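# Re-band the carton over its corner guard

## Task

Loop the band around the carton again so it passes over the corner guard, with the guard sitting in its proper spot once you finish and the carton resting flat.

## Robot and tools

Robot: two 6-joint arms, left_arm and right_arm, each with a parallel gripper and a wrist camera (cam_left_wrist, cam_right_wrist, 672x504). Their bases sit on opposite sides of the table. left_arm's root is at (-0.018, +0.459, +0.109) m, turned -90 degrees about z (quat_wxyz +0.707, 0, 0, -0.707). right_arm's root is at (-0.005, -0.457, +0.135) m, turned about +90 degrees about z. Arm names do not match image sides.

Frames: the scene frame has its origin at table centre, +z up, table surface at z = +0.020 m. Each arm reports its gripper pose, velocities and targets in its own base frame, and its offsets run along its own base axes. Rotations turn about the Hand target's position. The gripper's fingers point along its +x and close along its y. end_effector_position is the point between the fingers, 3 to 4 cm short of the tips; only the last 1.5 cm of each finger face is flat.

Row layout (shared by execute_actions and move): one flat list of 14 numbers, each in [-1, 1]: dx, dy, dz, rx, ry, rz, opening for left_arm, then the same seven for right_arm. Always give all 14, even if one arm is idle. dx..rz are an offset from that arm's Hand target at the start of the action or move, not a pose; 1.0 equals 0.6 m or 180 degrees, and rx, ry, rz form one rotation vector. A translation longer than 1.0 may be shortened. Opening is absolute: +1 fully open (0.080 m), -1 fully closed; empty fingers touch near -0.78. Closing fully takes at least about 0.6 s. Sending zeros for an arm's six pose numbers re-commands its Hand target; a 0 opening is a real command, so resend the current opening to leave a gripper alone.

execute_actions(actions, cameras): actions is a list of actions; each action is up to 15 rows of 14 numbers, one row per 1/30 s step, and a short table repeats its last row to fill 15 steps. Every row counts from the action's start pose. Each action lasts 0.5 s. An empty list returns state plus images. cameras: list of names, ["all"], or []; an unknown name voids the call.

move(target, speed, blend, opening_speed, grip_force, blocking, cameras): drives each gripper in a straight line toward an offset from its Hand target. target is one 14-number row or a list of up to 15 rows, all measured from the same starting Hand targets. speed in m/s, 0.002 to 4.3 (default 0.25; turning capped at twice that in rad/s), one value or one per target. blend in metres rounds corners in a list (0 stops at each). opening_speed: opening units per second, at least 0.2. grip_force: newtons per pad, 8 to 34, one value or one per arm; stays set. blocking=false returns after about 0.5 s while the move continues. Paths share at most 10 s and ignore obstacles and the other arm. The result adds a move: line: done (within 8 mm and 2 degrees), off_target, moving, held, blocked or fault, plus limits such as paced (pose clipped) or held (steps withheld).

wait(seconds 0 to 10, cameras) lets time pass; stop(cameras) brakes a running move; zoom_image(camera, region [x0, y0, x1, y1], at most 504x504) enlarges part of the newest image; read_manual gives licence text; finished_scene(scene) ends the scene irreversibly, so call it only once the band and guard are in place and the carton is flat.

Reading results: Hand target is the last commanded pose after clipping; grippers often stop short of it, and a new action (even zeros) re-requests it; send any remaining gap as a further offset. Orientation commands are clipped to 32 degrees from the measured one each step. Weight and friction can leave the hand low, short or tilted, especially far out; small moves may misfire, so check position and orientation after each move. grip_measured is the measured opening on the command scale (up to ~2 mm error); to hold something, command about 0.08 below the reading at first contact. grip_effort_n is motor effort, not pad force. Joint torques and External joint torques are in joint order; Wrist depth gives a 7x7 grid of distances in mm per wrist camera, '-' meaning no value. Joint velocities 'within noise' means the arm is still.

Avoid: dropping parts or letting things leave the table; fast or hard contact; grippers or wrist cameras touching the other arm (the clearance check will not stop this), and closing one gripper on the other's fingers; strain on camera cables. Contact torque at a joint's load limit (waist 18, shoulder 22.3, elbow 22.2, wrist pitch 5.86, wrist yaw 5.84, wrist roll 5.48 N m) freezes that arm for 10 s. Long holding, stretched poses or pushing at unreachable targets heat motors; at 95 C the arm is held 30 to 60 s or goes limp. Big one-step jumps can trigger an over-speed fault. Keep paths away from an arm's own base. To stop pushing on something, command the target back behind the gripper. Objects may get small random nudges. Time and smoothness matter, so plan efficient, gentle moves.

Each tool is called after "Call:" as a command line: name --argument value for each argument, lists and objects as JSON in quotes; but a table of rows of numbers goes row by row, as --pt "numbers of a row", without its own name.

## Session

Call:
execute_actions --actions '[]'

Scene clock: 0.00 s.
left_arm: end_effector_position=(+0.1303, +0.2218, +0.1236) grip_measured=+1.000 grip_effort_n=n/a end_effector_quat_wxyz=(+0.112, -0.617, +0.161, +0.762) | right_arm: end_effector_position=(+0.2141, -0.2837, +0.0664) grip_measured=+1.000 grip_effort_n=n/a end_effector_quat_wxyz=(+0.795, +0.446, +0.051, -0.407)
Joint positions: left_arm=[0.947 1.64 1.282 -1.365 -0.158 -1.816 0.08] | right_arm=[-1.037 1.55 0.375 0.695 -0.269 0.705 0.08]
Joint velocities: within noise
Joint torques (N m): no reading
External joint torques (N m): no reading
Motor temperatures (°C): left_arm=[24 22 26 26 25 26] | right_arm=[26 25 24 24 27 25]
Heat: left arm: hottest elbow 26 °C (+0.0 °C/min); right arm: hottest wrist yaw 27 °C (+0.0 °C/min).
Wrist depth (mm): cam_left_wrist=[295 284 255 242 - 241 218 / 247 271 263 266 258 248 238 / 230 280 291 277 266 257 245 / 328 316 297 288 275 259 253 / - 79 276 293 284 104 255 / - 72 320 302 290 284 83 / - - 335 316 302 290 76] | cam_right_wrist=[- - - 1043 - 947 909 / - 1754 - - - 1204 1038 / - 1840 2057 1754 1397 1143 967 / - 1529 474 371 298 241 206 / - - 387 343 272 105 198 / - - 363 327 233 227 78 / - - 357 290 238 214 -]
Hand target: left_arm +0.1300, +0.2215, +0.1230; +0.111, -0.616, +0.162, +0.763 | right_arm +0.2147, -0.2847, +0.0687; +0.797, +0.445, +0.048, -0.406
Tool commands: left_gripper/opening=+1.0 right_gripper/opening=+1.0

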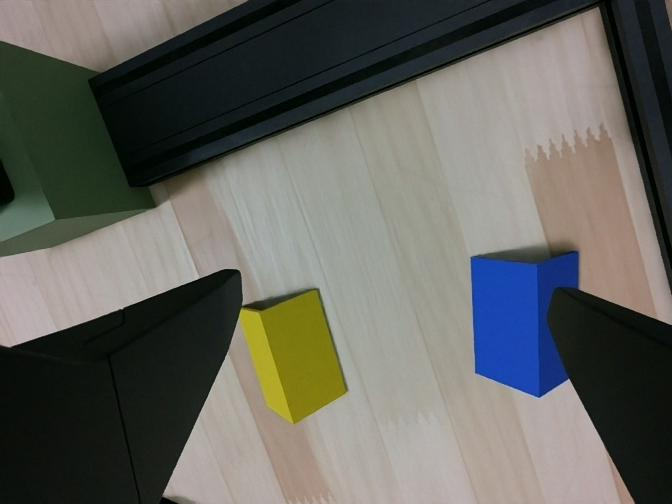

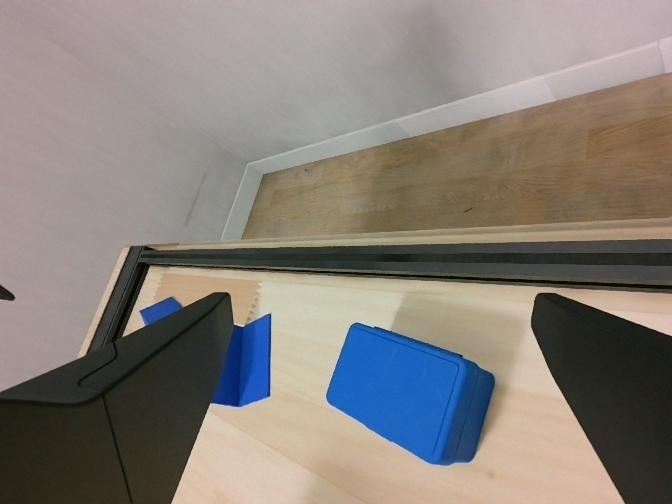

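Call:
move --pt "0 0 0.4 0 0 0 1 0 0 0.45 0 0 0 1" --pt "0.15 -0.369 0.495 0.211 -0.09 -0.862 1 -0.025 0.4745 0.552 -0.161 0.206 0.388 1" --speed 0.5 --blend '[0.1,0]' --cameras '["all"]'

Scene clock: 12.80 s.
left_arm: end_effector_position=(+0.2193, +0.0013, +0.4181) grip_measured=+1.000 grip_effort_n=-2.1 end_effector_quat_wxyz=(+0.926, -0.001, +0.377, +0.004) | right_arm: end_effector_position=(+0.1999, -0.0005, +0.3963) grip_measured=+1.000 grip_effort_n=-0.7 end_effector_quat_wxyz=(+0.917, -0.002, +0.398, +0.000)
Joint positions: left_arm=[0.003 1.242 2.038 -1.569 -0.005 -0.003 0.08] | right_arm=[-0.003 1.153 1.903 -1.57 -0.001 -0.007 0.08]
Joint torques (N m): left_arm=[-0.22 -1.51 4.74 1.31 0.17 0.14] | right_arm=[0.29 -0.25 6.55 1.35 0.05 0.11]
External joint torques (N m): left_arm=[-0.22 0.32 0.44 -0.17 0.18 0.14] | right_arm=[0.29 0.9 2.44 0.02 0.05 0.11]
Heat: left arm: hottest elbow 27 °C (+4.7 °C/min); right arm: hottest wrist yaw 27 °C (+0.0 °C/min).
Wrist depth (mm): cam_left_wrist=[- 1812 785 764 761 761 1730 / - 1704 725 709 711 711 1643 / - 1512 672 518 509 660 1409 / 1384 647 627 624 611 609 611 / - 79 577 588 585 103 584 / - 72 548 549 549 536 83 / - - 512 515 511 514 76] | cam_right_wrist=[1840 1741 838 780 775 770 1782 / 1689 744 716 721 723 690 1664 / 1571 675 671 667 669 679 1519 / 1489 634 607 477 490 627 1432 / 1397 - 583 582 583 97 1371 / - - 555 555 564 555 78 / - - 532 532 529 529 -]
Hand target: left_arm +0.2200, +0.0001, +0.4200; +0.905, +0.001, +0.425, +0.000 | right_arm +0.1997, -0.0001, +0.4000; +0.905, -0.001, +0.425, +0.000
Off the commanded pose: left_arm 0.002 m, 6 deg | right_arm 0.004 m, 3 deg.
joint sent to its limit (left arm) — joint 4 (wrist pitch), lower limit. The joint targets are off in orientation, not in position.
joint sent to its limit (right arm) — joint 4 (wrist pitch), lower limit. The joint targets are off in orientation, not in position.
move: off_target (left_arm, right_arm); limits=paced

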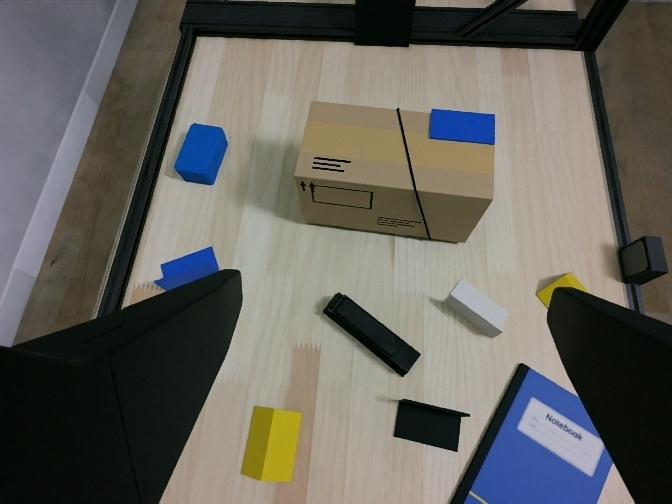

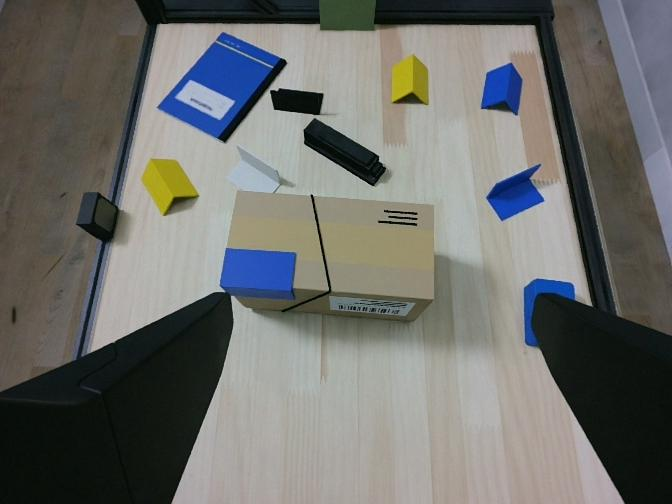

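Call:
zoom_image --camera "cam_right_wrist" --region '[200, 170, 460, 340]'

Call:
zoom_image --camera "cam_left_wrist" --region '[280, 80, 540, 250]'

Scaled by 1.938 from the camera's 672x504 image, which has a finer 960x720 frame.

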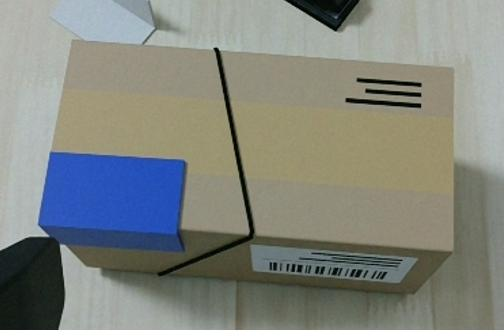

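Scaled by 1.938 from the camera's 672x504 image, which has a finer 960x720 frame.

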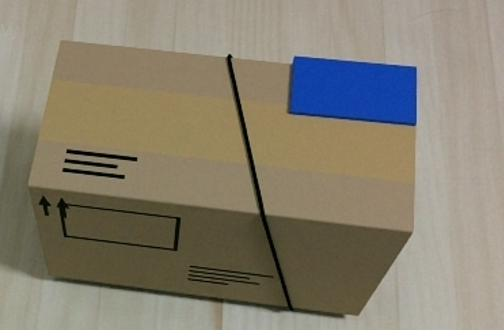

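Call:
move --target '[0,0,0,0,0,0,1,0.2247,0.033,-0.525,0.0083,0.2205,-0.0229,-0.18]' --speed 0.35 --cameras '["cam_right_wrist"]'

Scene clock: 37.07 s.
left_arm: end_effector_position=(+0.2193, +0.0012, +0.4181) grip_measured=+1.000 grip_effort_n=-2.1 end_effector_quat_wxyz=(+0.926, -0.001, +0.377, +0.004) | right_arm: end_effector_position=(+0.3305, +0.0180, +0.0844) grip_measured=-0.177 grip_effort_n=-13.7 end_effector_quat_wxyz=(+0.705, +0.024, +0.709, -0.027)
Joint positions: left_arm=[0.002 1.242 2.038 -1.569 -0.004 -0.003 0.08] | right_arm=[0.056 1.825 1.359 -1.111 0.004 0.128 0.027]
Joint torques (N m): left_arm=[-0.19 -1.5 4.7 1.3 0.17 0.13] | right_arm=[0.27 -4.86 7.87 0.4 -0.13 0.11]
External joint torques (N m): left_arm=[-0.19 0.12 0.51 -0.18 0.18 0.13] | right_arm=[0.32 2.35 2.51 0.09 -0.14 0.11]
Heat: left arm: hottest elbow 29 °C (+4.9 °C/min); right arm: hottest elbow 28 °C (+6.5 °C/min).
Wrist depth (mm): cam_left_wrist=[1608 1784 759 444 320 756 1730 / - 1691 737 542 403 718 1643 / 1436 700 670 519 509 660 666 / 1454 640 631 612 607 606 614 / - 79 577 580 574 103 593 / - 72 557 545 550 537 83 / - - 514 518 514 - 76] | cam_right_wrist=[- 92 94 93 94 93 93 / - 100 100 100 100 - 100 / - 105 107 107 107 107 107 / - 112 114 114 113 117 117 / 302 303 121 296 110 292 297 / 318 - - 325 - - 314 / - - - 351 - - -]
Hand target: left_arm +0.2200, +0.0000, +0.4200; +0.905, +0.001, +0.425, +0.000 | right_arm +0.3346, +0.0197, +0.0851; +0.707, +0.026, +0.707, -0.026
Off the commanded pose: left_arm 0.002 m, 6 deg | right_arm 0.004 m, 0 deg.
joint sent to its limit (left arm) — joint 4 (wrist pitch), lower limit. The joint targets are off in orientation, not in position.
move: off_target (left_arm)
Images, in order (width x height): cam_right_wrist 672x504.

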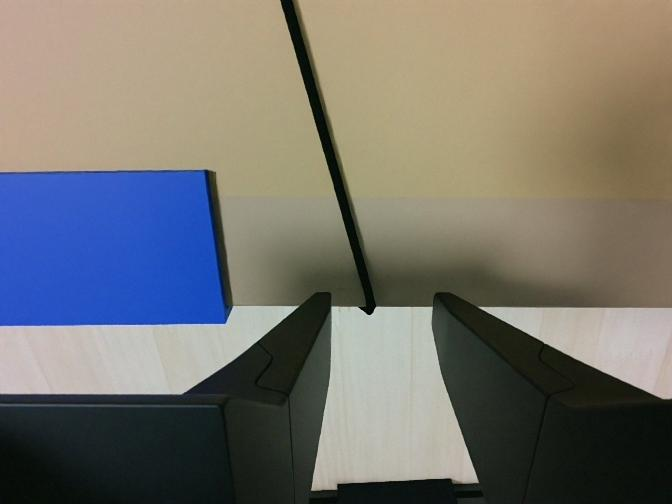

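Call:
move --pt "0 0 0 0 0 0 1 0 0.0067 0 0 0 0 -0.18" --pt "0 0 0 0 0 0 1 0 0.0067 -0.035 0 0 0 -0.18" --pt "0 0 0 0 0 0 1 0 0.0067 -0.029 0 0 0 -1" --pt "0 0 0 0 0 0 1 -0.035 0.007 0.03 0 0 0 -1" --speed '[0.1,0.06,0.06,0.08]' --cameras '["cam_right_wrist"]'

Scene clock: 52.00 s.
left_arm: end_effector_position=(+0.2193, +0.0012, +0.4181) grip_measured=+1.000 grip_effort_n=-2.1 end_effector_quat_wxyz=(+0.926, -0.001, +0.377, +0.004) | right_arm: end_effector_position=(+0.3159, +0.0254, +0.0956) grip_measured=-0.771 grip_effort_n=-34.2 end_effector_quat_wxyz=(+0.703, +0.024, +0.710, -0.023)
Joint positions: left_arm=[0.002 1.242 2.038 -1.569 -0.004 -0.003 0.08] | right_arm=[0.079 1.767 1.333 -1.147 -0.003 0.145 0]
Joint torques (N m): left_arm=[-0.22 -1.49 4.74 1.32 0.16 0.13] | right_arm=[-0.11 -7.63 6.41 -0.8 0.12 0.12]
External joint torques (N m): left_arm=[-0.23 0.19 0.49 -0.18 0.17 0.13] | right_arm=[-0.1 -0.84 1.03 -1.11 0.11 0.12]
Motor temperatures (°C): left_arm=[24 23 30 29 25 26] | right_arm=[26 27 29 25 27 25]
Heat: left arm: hottest elbow 30 °C (+4.6 °C/min); right arm: hottest elbow 29 °C (+5.8 °C/min).
Wrist depth (mm): cam_left_wrist=[- 1667 790 774 322 732 1770 / 1367 1667 729 698 524 714 1586 / - 670 674 518 512 658 1473 / 1454 638 626 622 615 617 624 / - 79 578 590 577 103 587 / - 72 546 544 542 539 83 / - - 514 519 514 517 76] | cam_right_wrist=[104 104 104 103 - 103 103 / - 109 111 109 112 110 108 / - 117 116 118 117 118 118 / 292 125 291 286 286 291 285 / 313 312 312 93 300 310 309 / 335 336 - - - - 331 / - - - - - - -]
Hand target: left_arm +0.2200, +0.0000, +0.4200; +0.905, +0.001, +0.425, +0.000 | right_arm +0.3136, +0.0240, +0.1030; +0.707, +0.026, +0.706, -0.026
Off the commanded pose: left_arm 0.002 m, 6 deg | right_arm 0.008 m, 1 deg.
joint sent to its limit (left arm) — joint 4 (wrist pitch), lower limit. The joint targets are off in orientation, not in position.
move: off_target (left_arm)
Images, in order (width x height): cam_right_wrist 672x504.

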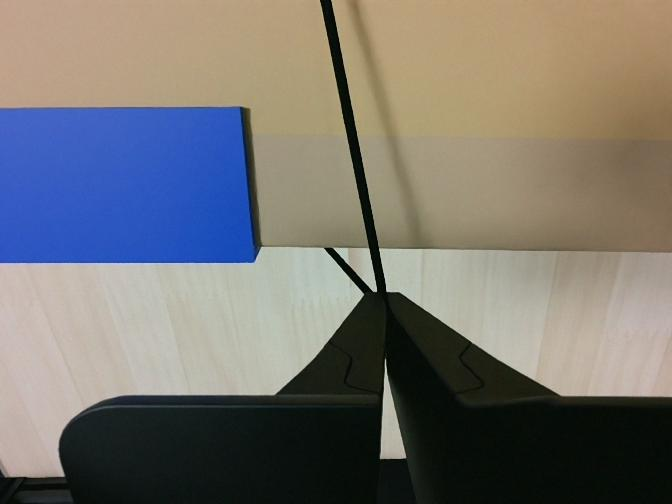

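Call:
move --pt "0 0 0 0 0 0 1 -0.004 0.1617 0.02 0 0 0 -1" --pt "0 0 0 0 0 0 1 0.0 0.131 0.015 0 0 0 -1" --pt "0 0 0 0 0 0 1 0.044 0.131 -0.052 0 0 0 -1" --speed 0.1 --cameras '["all"]'

Call:
zoom_image --camera "cam_left_wrist" --region '[280, 80, 540, 250]'

Scene clock: 63.20 s.
left_arm: end_effector_position=(+0.2193, +0.0012, +0.4181) grip_measured=+1.000 grip_effort_n=-1.6 end_effector_quat_wxyz=(+0.926, -0.001, +0.377, +0.004) | right_arm: end_effector_position=(+0.3411, +0.1018, +0.0786) grip_measured=-0.772 grip_effort_n=-33.3 end_effector_quat_wxyz=(+0.712, +0.027, +0.701, -0.028)
Joint positions: left_arm=[0.002 1.242 2.038 -1.569 -0.004 -0.003 0.08] | right_arm=[0.293 1.905 1.441 -1.091 0.007 0.372 0]
Joint torques (N m): left_arm=[-0.21 -1.49 4.71 1.31 0.17 0.13] | right_arm=[0.01 -4.77 5.27 0.87 -0.19 -0.18]
External joint torques (N m): left_arm=[-0.22 0.19 0.47 -0.17 0.19 0.13] | right_arm=[0.02 3.01 -0.07 0.54 -0.21 -0.18]
Heat: left arm: hottest elbow 30 °C (+3.0 °C/min); right arm: hottest shoulder 30 °C (+5.1 °C/min).
Wrist depth (mm): cam_left_wrist=[- 1812 782 777 434 317 1743 / - 1679 732 711 531 395 1704 / - 1532 672 519 512 651 1445 / 1454 643 624 620 612 612 609 / - 79 580 584 578 103 584 / - 72 550 550 546 544 83 / - - 513 518 512 497 76] | cam_right_wrist=[217 218 89 90 90 89 89 / 231 231 94 95 95 96 95 / 247 247 101 101 100 101 102 / 264 264 107 105 105 107 109 / 285 286 115 110 104 118 292 / 304 305 - - - - 306 / - - - - - - -]
Hand target: left_arm +0.2200, +0.0000, +0.4200; +0.905, +0.001, +0.425, +0.000 | right_arm +0.3400, +0.1025, +0.0718; +0.707, +0.026, +0.707, -0.027
Off the commanded pose: left_arm 0.002 m, 6 deg | right_arm 0.007 m, 1 deg.
joint sent to its limit (left arm) — joint 4 (wrist pitch), lower limit. The joint targets are off in orientation, not in position.
move: off_target (left_arm)

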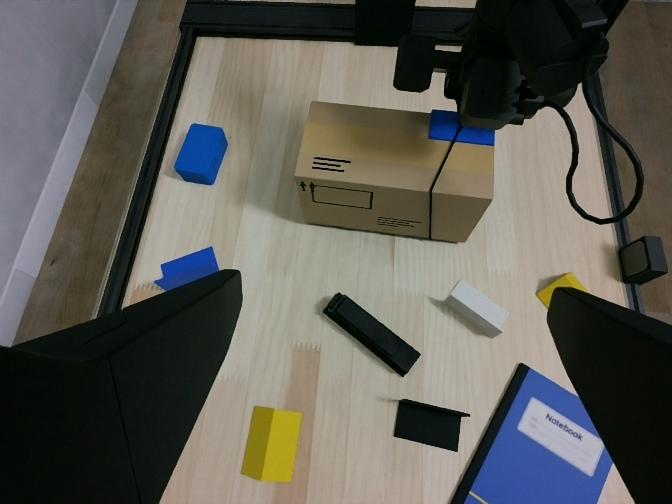

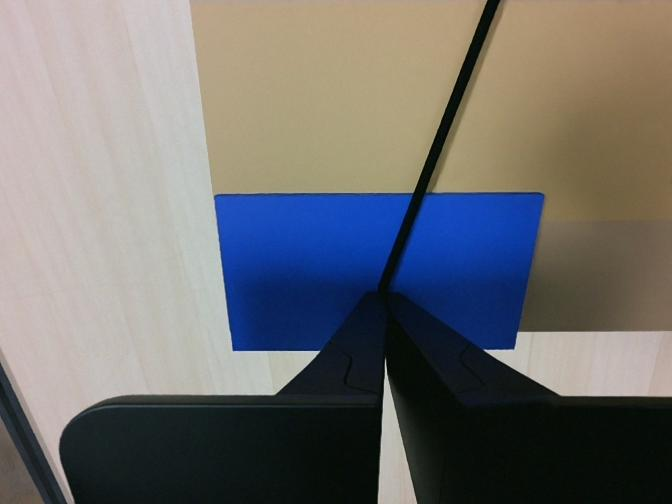

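Scaled by 1.938 from the camera's 672x504 image, which has a finer 960x720 frame.

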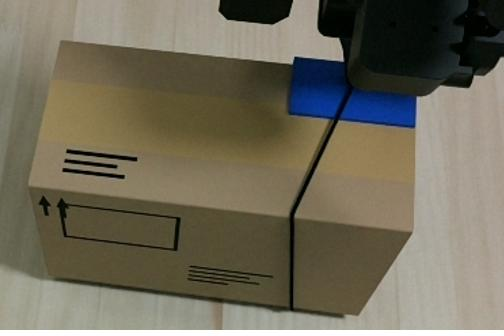

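Call:
move --pt "0 0 0 0 0 0 1 0 0 0 0 0 0 -0.5" --pt "0 0 0 0 0 0 1 0 0 0.12 0 0 0 -0.5" --pt "0 0 0 0 0 0 1 0.157 -0.068 0.047 0 0 0 -0.2" --speed 0.2 --blend '[0,0.02,0]' --cameras '["cam_right_wrist"]'

Scene clock: 74.40 s.
left_arm: end_effector_position=(+0.2193, +0.0012, +0.4181) grip_measured=+1.000 grip_effort_n=-1.6 end_effector_quat_wxyz=(+0.926, -0.001, +0.377, +0.004) | right_arm: end_effector_position=(+0.4309, +0.0606, +0.1007) grip_measured=-0.204 grip_effort_n=12.8 end_effector_quat_wxyz=(+0.705, +0.027, +0.708, -0.029)
Joint positions: left_arm=[0.002 1.242 2.038 -1.569 -0.004 -0.003 0.08] | right_arm=[0.141 2.24 2.034 -1.368 0.003 0.22 0.026]
Joint torques (N m): left_arm=[-0.23 -1.54 4.76 1.3 0.17 0.14] | right_arm=[0.05 -7.03 8.26 0.22 -0.07 -0.18]
External joint torques (N m): left_arm=[-0.24 0.14 0.53 -0.18 0.18 0.13] | right_arm=[0.03 3 2.78 -0.11 -0.08 -0.18]
Heat: left arm: hottest elbow 30 °C (+2.0 °C/min); right arm: hottest shoulder 31 °C (+6.1 °C/min).
Wrist depth (mm): cam_left_wrist=[- 1743 774 769 700 256 1935 / - 1730 734 737 348 257 1691 / 1445 698 674 515 406 632 1483 / 1464 632 626 615 614 617 619 / - 79 578 574 580 104 581 / - 72 553 544 546 536 83 / - - 509 513 519 - 76] | cam_right_wrist=[231 230 231 231 231 232 231 / 247 246 247 246 247 246 247 / 264 261 184 183 182 180 180 / 286 129 127 129 129 129 129 / 310 140 135 138 133 136 138 / 333 - - 148 151 - 146 / - - - 162 166 - -]
Hand target: left_arm +0.2200, +0.0000, +0.4200; +0.905, +0.001, +0.425, +0.000 | right_arm +0.4341, +0.0617, +0.1000; +0.707, +0.026, +0.707, -0.027
Off the commanded pose: left_arm 0.002 m, 6 deg | right_arm 0.003 m, 0 deg.
joint sent to its limit (left arm) — joint 4 (wrist pitch), lower limit. The joint targets are off in orientation, not in position.
move: off_target (left_arm)
Images, in order (width x height): cam_right_wrist 672x504.

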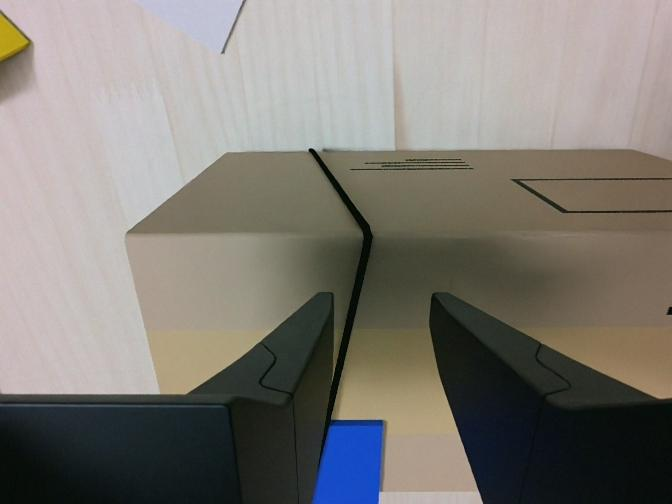

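Call:
move --pt "0 0 0 0 0 0 1 -0.013 0.006 0 0 0 0 -0.2" --pt "0 0 0 0 0 0 1 -0.013 0.006 -0.061 0 0 0 -0.2" --pt "0 0 0 0 0 0 1 -0.013 0.006 -0.055 0 0 0 -1" --pt "0 0 0 0 0 0 1 -0.005 0.006 -0.013 0 0 0 -1" --pt "0 0 0 0 0 0 1 -0.001 0.056 -0.013 0 0 0 -1" --speed '[0.1,0.06,0.06,0.08,0.08]' --cameras '["cam_right_wrist"]'

Scene clock: 88.23 s.
left_arm: end_effector_position=(+0.2193, +0.0012, +0.4181) grip_measured=+1.000 grip_effort_n=-1.6 end_effector_quat_wxyz=(+0.926, -0.001, +0.377, +0.004) | right_arm: end_effector_position=(+0.4310, +0.0878, +0.0890) grip_measured=-0.769 grip_effort_n=-43.5 end_effector_quat_wxyz=(+0.703, +0.024, +0.710, -0.033)
Joint positions: left_arm=[0.002 1.242 2.038 -1.569 -0.004 -0.003 0.08] | right_arm=[0.205 2.273 2.04 -1.352 0.01 0.286 0]
Joint torques (N m): left_arm=[-0.2 -1.55 4.72 1.31 0.17 0.13] | right_arm=[1 -7.71 8.85 0.06 -0.36 0.14]
External joint torques (N m): left_arm=[-0.19 0.1 0.5 -0.18 0.17 0.13] | right_arm=[0.95 2.38 3.43 -0.25 -0.38 0.14]
Motor temperatures (°C): left_arm=[24 23 30 29 25 26] | right_arm=[26 33 29 25 27 25]
Heat: left arm: hottest elbow 30 °C (+1.0 °C/min); right arm: hottest shoulder 33 °C (+8.1 °C/min).
Wrist depth (mm): cam_left_wrist=[- 1756 774 774 725 261 269 / 1312 1743 718 707 403 - 1619 / 1522 694 676 518 506 356 1492 / 1492 634 632 615 611 617 601 / - 79 577 581 587 103 582 / - 72 550 553 550 - 83 / - - 519 525 515 - 76] | cam_right_wrist=[217 218 218 219 220 220 222 / 232 232 234 234 235 235 237 / 249 249 228 171 170 168 167 / 268 269 115 115 114 117 116 / 292 293 122 93 119 124 124 / 313 313 - - - - 134 / - - - - - - -]
Hand target: left_arm +0.2200, +0.0000, +0.4200; +0.905, +0.001, +0.425, +0.000 | right_arm +0.4335, +0.0954, +0.0920; +0.707, +0.026, +0.707, -0.027
Off the commanded pose: left_arm 0.002 m, 6 deg | right_arm 0.009 m, 1 deg.
joint sent to its limit (left arm) — joint 4 (wrist pitch), lower limit. The joint targets are off in orientation, not in position.
move: off_target (left_arm, right_arm); target 3's new opening was sent with right_arm's hand 0.009 m and 1 deg from that target
Images, in order (width x height): cam_right_wrist 672x504.

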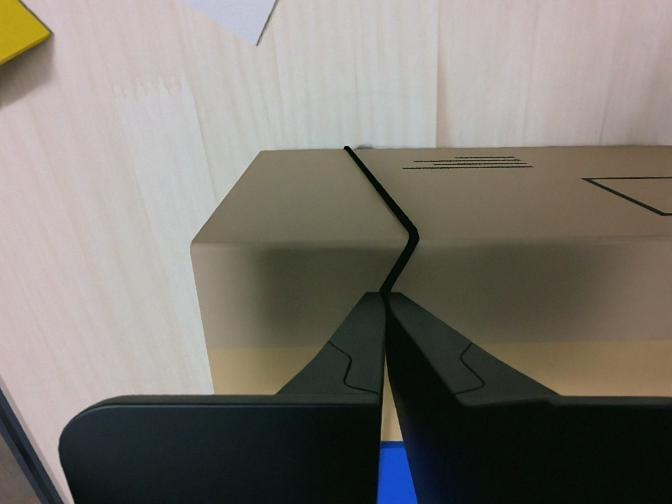

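Call:
move --pt "0 0 0 0 0 0 1 0.012 0 0.03 0 0 0 -1" --pt "0 0 0 0 0 0 1 0.012 0.032 0.03 0 0 0 -1" --speed 0.08 --cameras '["all"]'

Scene clock: 93.27 s.
left_arm: end_effector_position=(+0.2193, +0.0012, +0.4181) grip_measured=+1.000 grip_effort_n=-1.6 end_effector_quat_wxyz=(+0.926, -0.001, +0.377, +0.004) | right_arm: end_effector_position=(+0.4361, +0.1082, +0.1030) grip_measured=-0.770 grip_effort_n=-42.6 end_effector_quat_wxyz=(+0.697, +0.022, +0.716, -0.033)
Joint positions: left_arm=[0.002 1.242 2.038 -1.569 -0.004 -0.003 0.08] | right_arm=[0.246 2.35 2.228 -1.479 0.008 0.323 0]
Joint torques (N m): left_arm=[-0.18 -1.49 4.73 1.31 0.17 0.14] | right_arm=[0.76 -8.57 9.72 0.37 -0.25 0.11]
External joint torques (N m): left_arm=[-0.2 0.18 0.48 -0.2 0.19 0.13] | right_arm=[0.76 1.86 4.38 0.11 -0.27 0.11]
Heat: left arm: hottest elbow 30 °C (+1.0 °C/min); right arm: hottest shoulder 34 °C (+9.1 °C/min).
Wrist depth (mm): cam_left_wrist=[- 1770 782 785 746 248 251 / - 1756 725 705 716 297 253 / - 688 672 518 505 344 641 / 1436 636 627 617 609 614 624 / - 79 580 581 584 103 574 / - 72 550 546 544 537 83 / - - 512 518 507 505 76] | cam_right_wrist=[219 226 227 229 230 232 233 / 243 244 245 246 247 248 250 / 260 262 262 177 177 176 175 / 281 284 285 128 129 130 131 / 308 310 306 104 134 139 141 / 327 332 - - - - 152 / - - - - - - -]
Hand target: left_arm +0.2200, +0.0000, +0.4200; +0.905, +0.001, +0.425, +0.000 | right_arm +0.4408, +0.1145, +0.1101; +0.707, +0.026, +0.707, -0.027
Off the commanded pose: left_arm 0.002 m, 6 deg | right_arm 0.011 m, 2 deg.
joint sent to its limit (left arm) — joint 4 (wrist pitch), lower limit. The joint targets are off in orientation, not in position.
move: off_target (left_arm, right_arm)

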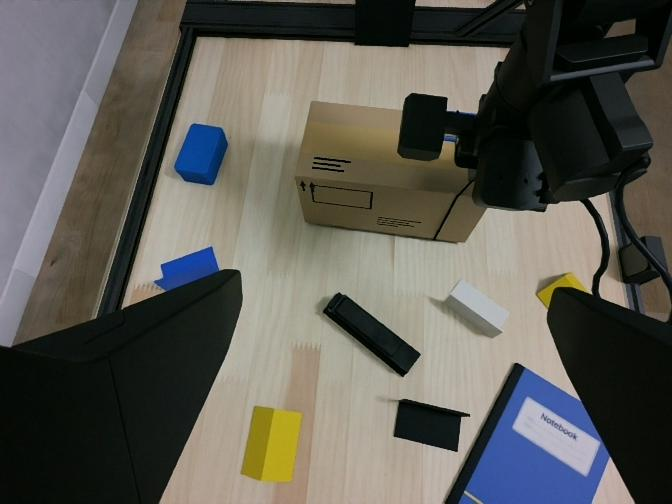

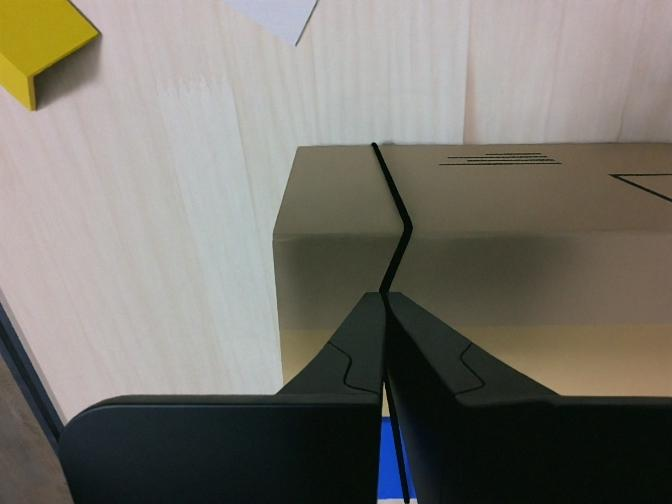

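Call:
move --pt "0 0 0 0 0 0 1 -0.023 -0.017 -0.068 0 0 0 -1" --pt "0 0 0 0 0 0 1 -0.023 -0.017 -0.068 0 0 0 -0.5" --pt "0 0 0 0 0 0 1 -0.03 -0.017 0.05 0 0 0 -0.5" --pt "0 0 0 0 0 0 1 -0.4 -0.19 0.48 0 -0.22 0 -0.5" --speed '[0.08,0.2,0.2,0.4]' --blend '[0,0,0.02,0]' --cameras '["all"]'

Call:
zoom_image --camera "cam_left_wrist" --region '[280, 80, 540, 250]'

Call:
zoom_image --camera "cam_right_wrist" --region '[200, 170, 460, 340]'

Scene clock: 111.43 s.
left_arm: end_effector_position=(+0.2193, +0.0012, +0.4181) grip_measured=+1.000 grip_effort_n=-1.6 end_effector_quat_wxyz=(+0.926, -0.001, +0.377, +0.004) | right_arm: end_effector_position=(+0.2019, +0.0007, +0.3959) grip_measured=-0.503 grip_effort_n=12.3 end_effector_quat_wxyz=(+0.916, +0.035, +0.400, -0.016)
Joint positions: left_arm=[0.002 1.242 2.038 -1.569 -0.004 -0.003 0.08] | right_arm=[0.009 1.16 1.907 -1.57 0.007 0.083 0.012]
Joint torques (N m): left_arm=[-0.2 -1.49 4.73 1.31 0.18 0.13] | right_arm=[-0.24 -0.84 5.51 1.35 -0.1 -0.18]
External joint torques (N m): left_arm=[-0.21 0.12 0.52 -0.19 0.19 0.13] | right_arm=[-0.23 0.4 1.36 0 -0.11 -0.18]
Motor temperatures (°C): left_arm=[24 23 31 29 25 26] | right_arm=[26 41 33 25 27 25]
Heat: left arm: hottest elbow 31 °C (+1.0 °C/min); right arm: hottest shoulder 41 °C (+14.1 °C/min).
Wrist depth (mm): cam_left_wrist=[- 1798 785 732 739 744 1631 / 1436 1631 739 703 732 711 1655 / 1679 694 668 519 511 654 1418 / 1473 636 629 622 602 620 622 / - 79 578 575 587 103 588 / - 72 550 546 546 - 83 / - - 512 517 518 524 76] | cam_right_wrist=[1918 1985 808 767 759 759 1605 / 1782 770 762 725 707 709 1593 / 1640 714 692 667 666 645 1489 / 1508 650 491 477 477 615 1388 / 1432 613 608 469 465 573 563 / 1405 - - - - - 549 / - - - - - - -]
Hand target: left_arm +0.2200, +0.0000, +0.4200; +0.905, +0.001, +0.425, +0.000 | right_arm +0.2007, +0.0004, +0.3981; +0.904, +0.033, +0.425, -0.016
Off the commanded pose: left_arm 0.002 m, 6 deg | right_arm 0.002 m, 3 deg.
joint sent to its limit (left arm) — joint 4 (wrist pitch), lower limit. The joint targets are off in orientation, not in position.
joint sent to its limit (right arm) — joint 4 (wrist pitch), lower limit. The joint targets are off in orientation, not in position.
move: off_target (left_arm, right_arm); target 2's new opening was sent with right_arm's hand 0.009 m and 1 deg from that target

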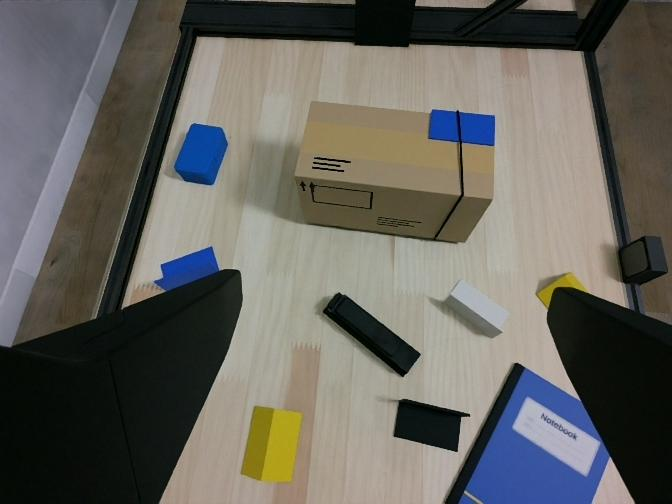

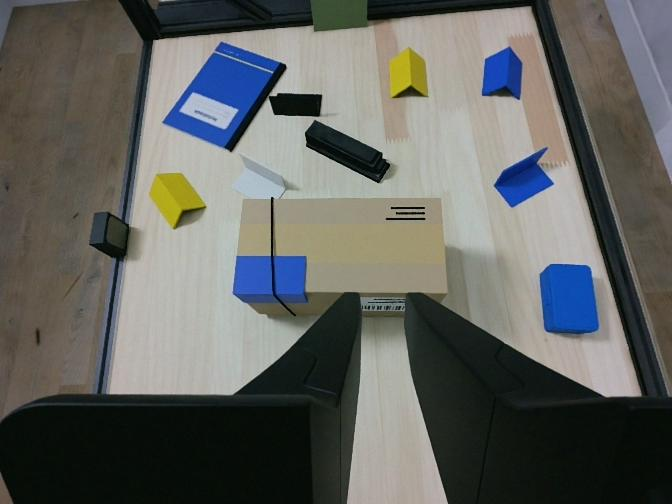

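Scaled by 1.938 from the camera's 672x504 image, which has a finer 960x720 frame.

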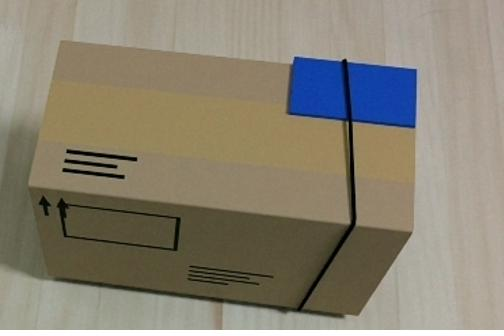

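Scaled by 1.938 from the camera's 672x504 image, which has a finer 960x720 frame.

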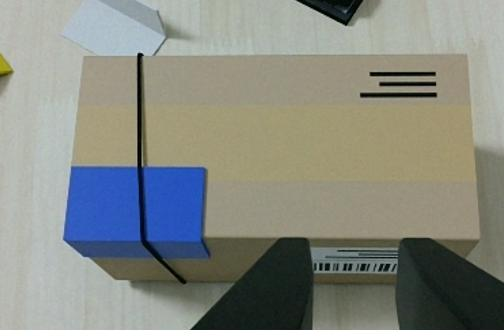

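Call:
move --pt "0 0 0 0 0 0 1 0.3805 0.1727 -0.48 0 0.22 0 -0.3" --pt "0 0 0 0 0 0 1 0.3805 0.1727 -0.556 0 0.22 0 -0.3" --speed '[0.35,0.08]' --cameras '["cam_right_wrist"]'

Scene clock: 128.07 s.
left_arm: end_effector_position=(+0.2193, +0.0012, +0.4181) grip_measured=+1.000 grip_effort_n=-2.1 end_effector_quat_wxyz=(+0.926, -0.001, +0.377, +0.004) | right_arm: end_effector_position=(+0.4321, +0.1035, +0.0760) grip_measured=-0.302 grip_effort_n=11.9 end_effector_quat_wxyz=(+0.715, +0.026, +0.699, -0.024)
Joint positions: left_arm=[0.002 1.242 2.038 -1.569 -0.004 -0.003 0.08] | right_arm=[0.236 2.258 1.965 -1.255 0.003 0.307 0.021]
Joint torques (N m): left_arm=[-0.23 -1.53 4.73 1.32 0.17 0.13] | right_arm=[0.25 -6.96 3.5 1.36 -0.07 0.12]
External joint torques (N m): left_arm=[-0.23 0.23 0.46 -0.16 0.18 0.13] | right_arm=[0.32 3.14 -1.98 1.01 -0.09 0.12]
Heat: left arm: hottest elbow 31 °C (+1.0 °C/min); right arm: hottest shoulder 37 °C (+6.1 °C/min).
Wrist depth (mm): cam_left_wrist=[- 1812 764 771 754 269 269 / - 1717 720 711 714 285 1643 / - 690 668 525 472 362 1502 / 1401 641 631 627 609 607 615 / - 79 581 585 577 103 587 / - 72 548 548 544 - 83 / - - 517 521 510 - 76] | cam_right_wrist=[210 214 215 214 214 214 214 / 228 229 228 228 228 227 227 / 244 243 242 190 223 192 192 / 262 261 253 109 109 109 119 / 282 282 - 112 109 112 112 / 300 - - 121 119 - - / - - - 130 130 - -]
Hand target: left_arm +0.2200, +0.0000, +0.4200; +0.905, +0.001, +0.425, +0.000 | right_arm +0.4290, +0.1041, +0.0646; +0.707, +0.026, +0.707, -0.026
Off the commanded pose: left_arm 0.002 m, 6 deg | right_arm 0.012 m, 1 deg.
joint sent to its limit (left arm) — joint 4 (wrist pitch), lower limit. The joint targets are off in orientation, not in position.
move: off_target (left_arm, right_arm)
Images, in order (width x height): cam_right_wrist 672x504.

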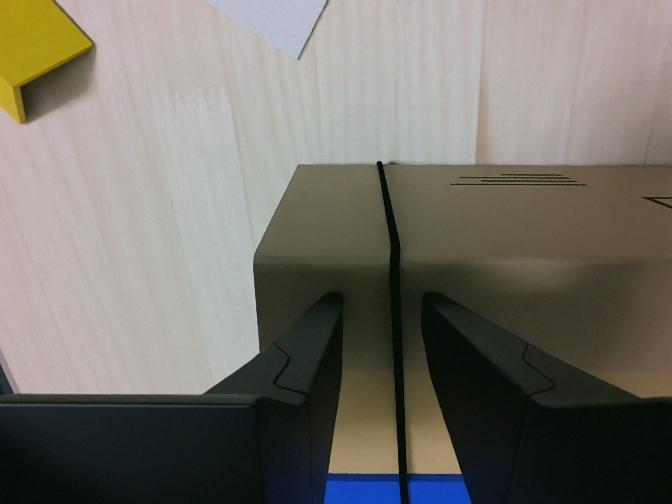

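Call:
move --pt "0 0 0 0 0 0 1 -0.01 0 0.12 0 0 0 -0.3" --pt "0 0 0 0 0 0 1 -0.44 0 0.25 0 -0.22 0 -0.3" --speed 0.4 --blend '[0.03,0]' --cameras '["all"]'

Call:
zoom_image --camera "cam_right_wrist" --region '[200, 100, 500, 350]'

Scene clock: 138.57 s.
left_arm: end_effector_position=(+0.2193, +0.0012, +0.4181) grip_measured=+1.000 grip_effort_n=-1.6 end_effector_quat_wxyz=(+0.926, -0.001, +0.377, +0.004) | right_arm: end_effector_position=(+0.1654, +0.1045, +0.2176) grip_measured=-0.302 grip_effort_n=11.9 end_effector_quat_wxyz=(+0.905, +0.036, +0.424, -0.013)
Joint positions: left_arm=[0.002 1.242 2.038 -1.569 -0.004 -0.003 0.08] | right_arm=[0.982 0.906 1.002 -1.226 0.556 0.928 0.021]
Joint torques (N m): left_arm=[-0.18 -1.51 4.78 1.31 0.17 0.14] | right_arm=[0.27 -0.43 5.52 1.04 0.44 0.14]
External joint torques (N m): left_arm=[-0.18 0.21 0.52 -0.18 0.18 0.14] | right_arm=[0.29 0.81 -0.24 0.12 0.12 0.14]
Heat: left arm: hottest elbow 31 °C (+1.0 °C/min); right arm: hottest shoulder 37 °C (+5.0 °C/min).
Wrist depth (mm): cam_left_wrist=[- 1856 774 830 761 759 1812 / - 1597 734 698 720 716 1655 / - 694 670 515 510 651 1483 / 1492 636 629 627 612 624 622 / - 79 581 578 574 103 588 / - 72 553 550 549 533 83 / - - 512 517 511 504 76] | cam_right_wrist=[1571 543 526 338 328 329 501 / 1479 492 491 313 312 309 453 / 1397 469 465 370 333 331 436 / 1323 442 437 434 426 422 421 / 1236 422 424 411 409 404 398 / 1197 - - 387 - - 385 / - - - 370 - - -]
Hand target: left_arm +0.2200, +0.0000, +0.4200; +0.905, +0.001, +0.425, +0.000 | right_arm +0.1651, +0.1042, +0.2146; +0.904, +0.033, +0.425, -0.016
Off the commanded pose: left_arm 0.002 m, 6 deg | right_arm 0.003 m, 1 deg.
joint sent to its limit (left arm) — joint 4 (wrist pitch), lower limit. The joint targets are off in orientation, not in position.
move: off_target (left_arm)

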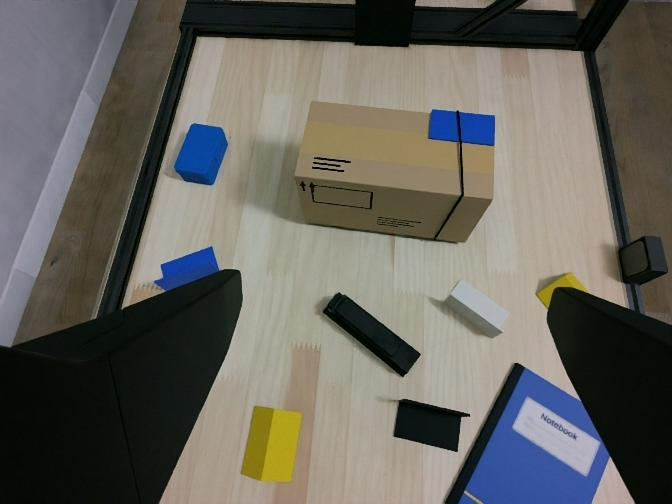

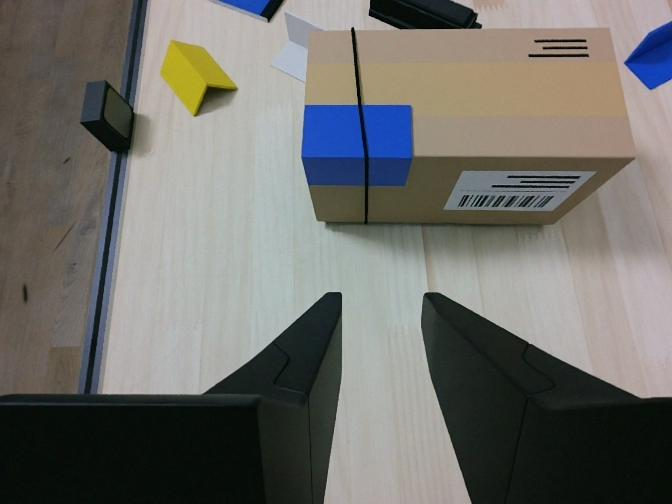

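Scaled by 1.680 from the camera's 672x504 image, which has a finer 960x720 frame.

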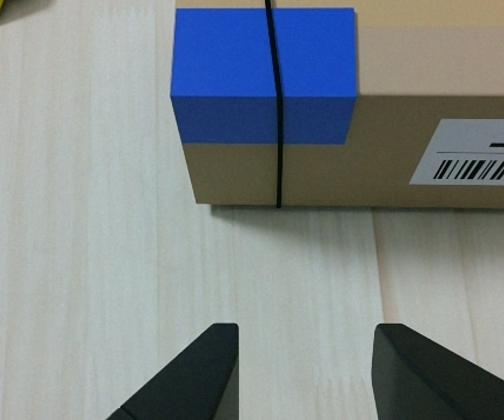

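Call:
move --pt "0 0 0 0 0 0 1 0.437 -0.006 -0.17 0 0.22 0 -0.3" --pt "0 0 0 0 0 0 1 0.437 -0.006 -0.25 0 0.22 0 -0.3" --pt "0 0 0 0 0 0 1 0.437 -0.006 -0.244 0 0.22 0 -1" --pt "0 0 0 0 0 0 1 0.4548 -0.006 -0.178 0 0.22 0 -1" --pt "0 0 0 0 0 0 1 0.4548 -0.0453 -0.178 0 0.22 0 -1" --speed '[0.35,0.08,0.08,0.08,0.08]' --cameras '["cam_right_wrist"]'

Scene clock: 163.63 s.
left_arm: end_effector_position=(+0.2193, +0.0012, +0.4181) grip_measured=+1.000 grip_effort_n=-2.1 end_effector_quat_wxyz=(+0.926, -0.001, +0.377, +0.004) | right_arm: end_effector_position=(+0.4373, +0.0807, +0.0976) grip_measured=-0.770 grip_effort_n=-43.0 end_effector_quat_wxyz=(+0.698, +0.025, +0.716, -0.026)
Joint positions: left_arm=[0.002 1.242 2.038 -1.569 -0.004 -0.003 0.08] | right_arm=[0.181 2.314 2.144 -1.426 -0.004 0.253 0]
Joint torques (N m): left_arm=[-0.2 -1.53 4.75 1.31 0.16 0.14] | right_arm=[-0.54 -11.02 5.67 0.5 0.15 -0.15]
External joint torques (N m): left_arm=[-0.22 0.23 0.49 -0.16 0.18 0.13] | right_arm=[-0.62 -0.59 0.23 0.22 0.16 -0.15]
Motor temperatures (°C): left_arm=[24 23 31 30 25 26] | right_arm=[26 34 29 26 27 25]
Heat: left arm: hottest elbow 31 °C (+0.0 °C/min); right arm: hottest shoulder 34 °C (-6.0 °C/min).
Wrist depth (mm): cam_left_wrist=[- 1827 787 754 759 250 257 / 1483 1597 741 714 403 258 1553 / 1418 692 670 520 411 288 1502 / 1543 649 629 615 607 612 622 / - 79 577 578 585 103 592 / - 72 549 552 544 546 83 / - - 518 525 518 503 76] | cam_right_wrist=[224 224 227 225 226 225 225 / 240 241 240 240 241 241 242 / 260 258 251 186 186 187 187 / 280 281 125 125 128 125 126 / 308 308 132 104 128 132 133 / 332 331 - - - - 143 / - - - - - - -]
Hand target: left_arm +0.2200, +0.0000, +0.4200; +0.905, +0.001, +0.425, +0.000 | right_arm +0.4379, +0.0769, +0.1076; +0.707, +0.026, +0.707, -0.026
Off the commanded pose: left_arm 0.002 m, 6 deg | right_arm 0.011 m, 1 deg.
joint sent to its limit (left arm) — joint 4 (wrist pitch), lower limit. The joint targets are off in orientation, not in position.
move: off_target (left_arm, right_arm)
Images, in order (width x height): cam_right_wrist 672x504.

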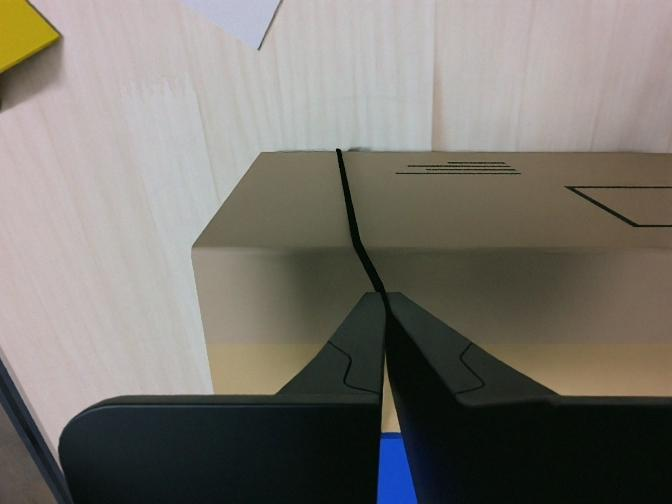

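Call:
move --pt "0 0 0 0 0 0 1 -0.02 0.012 -0.066 0 0 0 -1" --pt "0 0 0 0 0 0 1 -0.02 0.012 -0.066 0 0 0 -0.5" --pt "0 0 0 0 0 0 1 -0.03 0.012 0.1 0 0 0 -0.5" --pt "0 0 0 0 0 0 1 -0.4548 0.05 0.19 0 -0.22 0 -0.5" --speed '[0.08,0.2,0.25,0.4]' --blend '[0,0,0.03,0]' --cameras '["all"]'

Call:
zoom_image --camera "cam_left_wrist" --region '[280, 80, 540, 250]'

Scene clock: 175.90 s.
left_arm: end_effector_position=(+0.2193, +0.0012, +0.4181) grip_measured=+1.000 grip_effort_n=-1.6 end_effector_quat_wxyz=(+0.926, -0.001, +0.377, +0.004) | right_arm: end_effector_position=(+0.1653, +0.1071, +0.2251) grip_measured=-0.503 grip_effort_n=12.3 end_effector_quat_wxyz=(+0.905, +0.037, +0.424, -0.012)
Joint positions: left_arm=[0.002 1.242 2.038 -1.569 -0.004 -0.003 0.08] | right_arm=[0.994 0.925 1.04 -1.25 0.561 0.941 0.012]
Joint torques (N m): left_arm=[-0.22 -1.52 4.73 1.3 0.17 0.14] | right_arm=[0.29 -0.31 5.35 1.02 0.46 0.13]
External joint torques (N m): left_arm=[-0.22 0.17 0.51 -0.18 0.18 0.14] | right_arm=[0.3 1.04 -0.41 0.1 0.13 0.13]
Heat: left arm: hottest elbow 31 °C (+0.0 °C/min); right arm: hottest shoulder 37 °C (-2.0 °C/min).
Wrist depth (mm): cam_left_wrist=[- 1798 761 777 739 744 1784 / - 1655 720 700 727 716 1597 / 1564 692 674 522 510 656 1522 / 1445 632 622 620 604 611 609 / - 79 581 587 590 103 593 / - 72 552 544 541 - 83 / - - 513 514 518 507 76] | cam_right_wrist=[1605 561 537 529 338 340 514 / 1460 505 504 327 320 317 468 / 1397 476 476 394 313 330 445 / 1300 453 445 440 435 429 427 / 1243 428 429 426 416 410 406 / 1204 - - - - - 390 / - - - - - - -]
Hand target: left_arm +0.2200, +0.0000, +0.4200; +0.905, +0.001, +0.425, +0.000 | right_arm +0.1650, +0.1069, +0.2216; +0.904, +0.033, +0.425, -0.016
Off the commanded pose: left_arm 0.002 m, 6 deg | right_arm 0.004 m, 1 deg.
joint sent to its limit (left arm) — joint 4 (wrist pitch), lower limit. The joint targets are off in orientation, not in position.
move: off_target (left_arm); target 2's new opening was sent with right_arm's hand 0.010 m and 1 deg from that target

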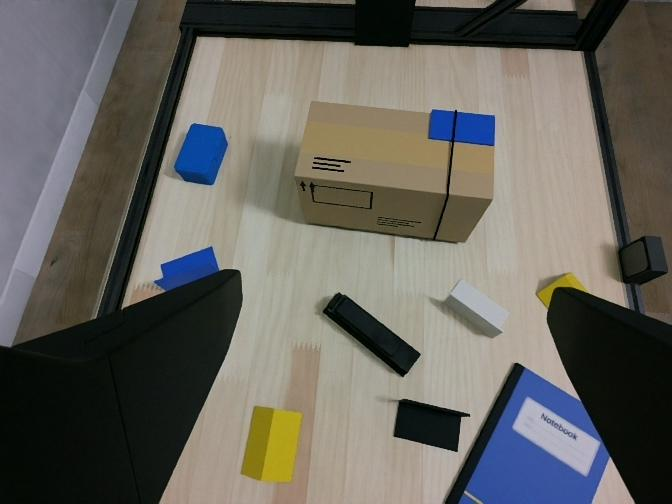

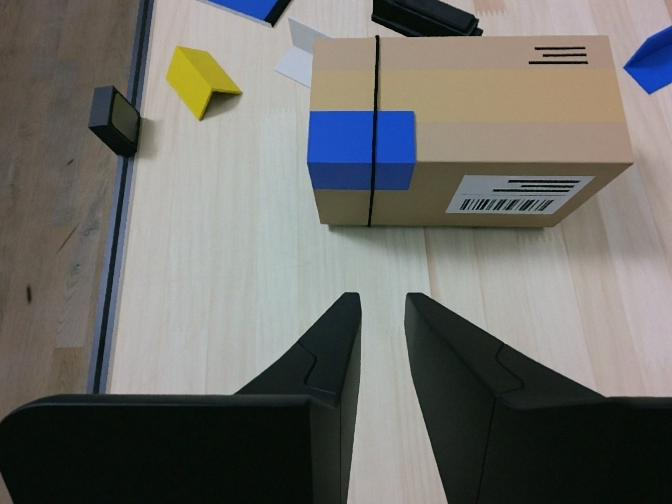

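Scaled by 1.938 from the camera's 672x504 image, which has a finer 960x720 frame.

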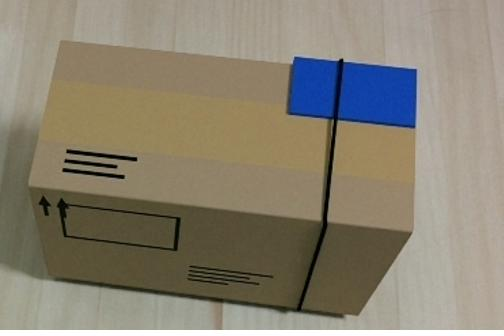

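Call:
finished_scene --scene 2

The scene is finished: the task was done.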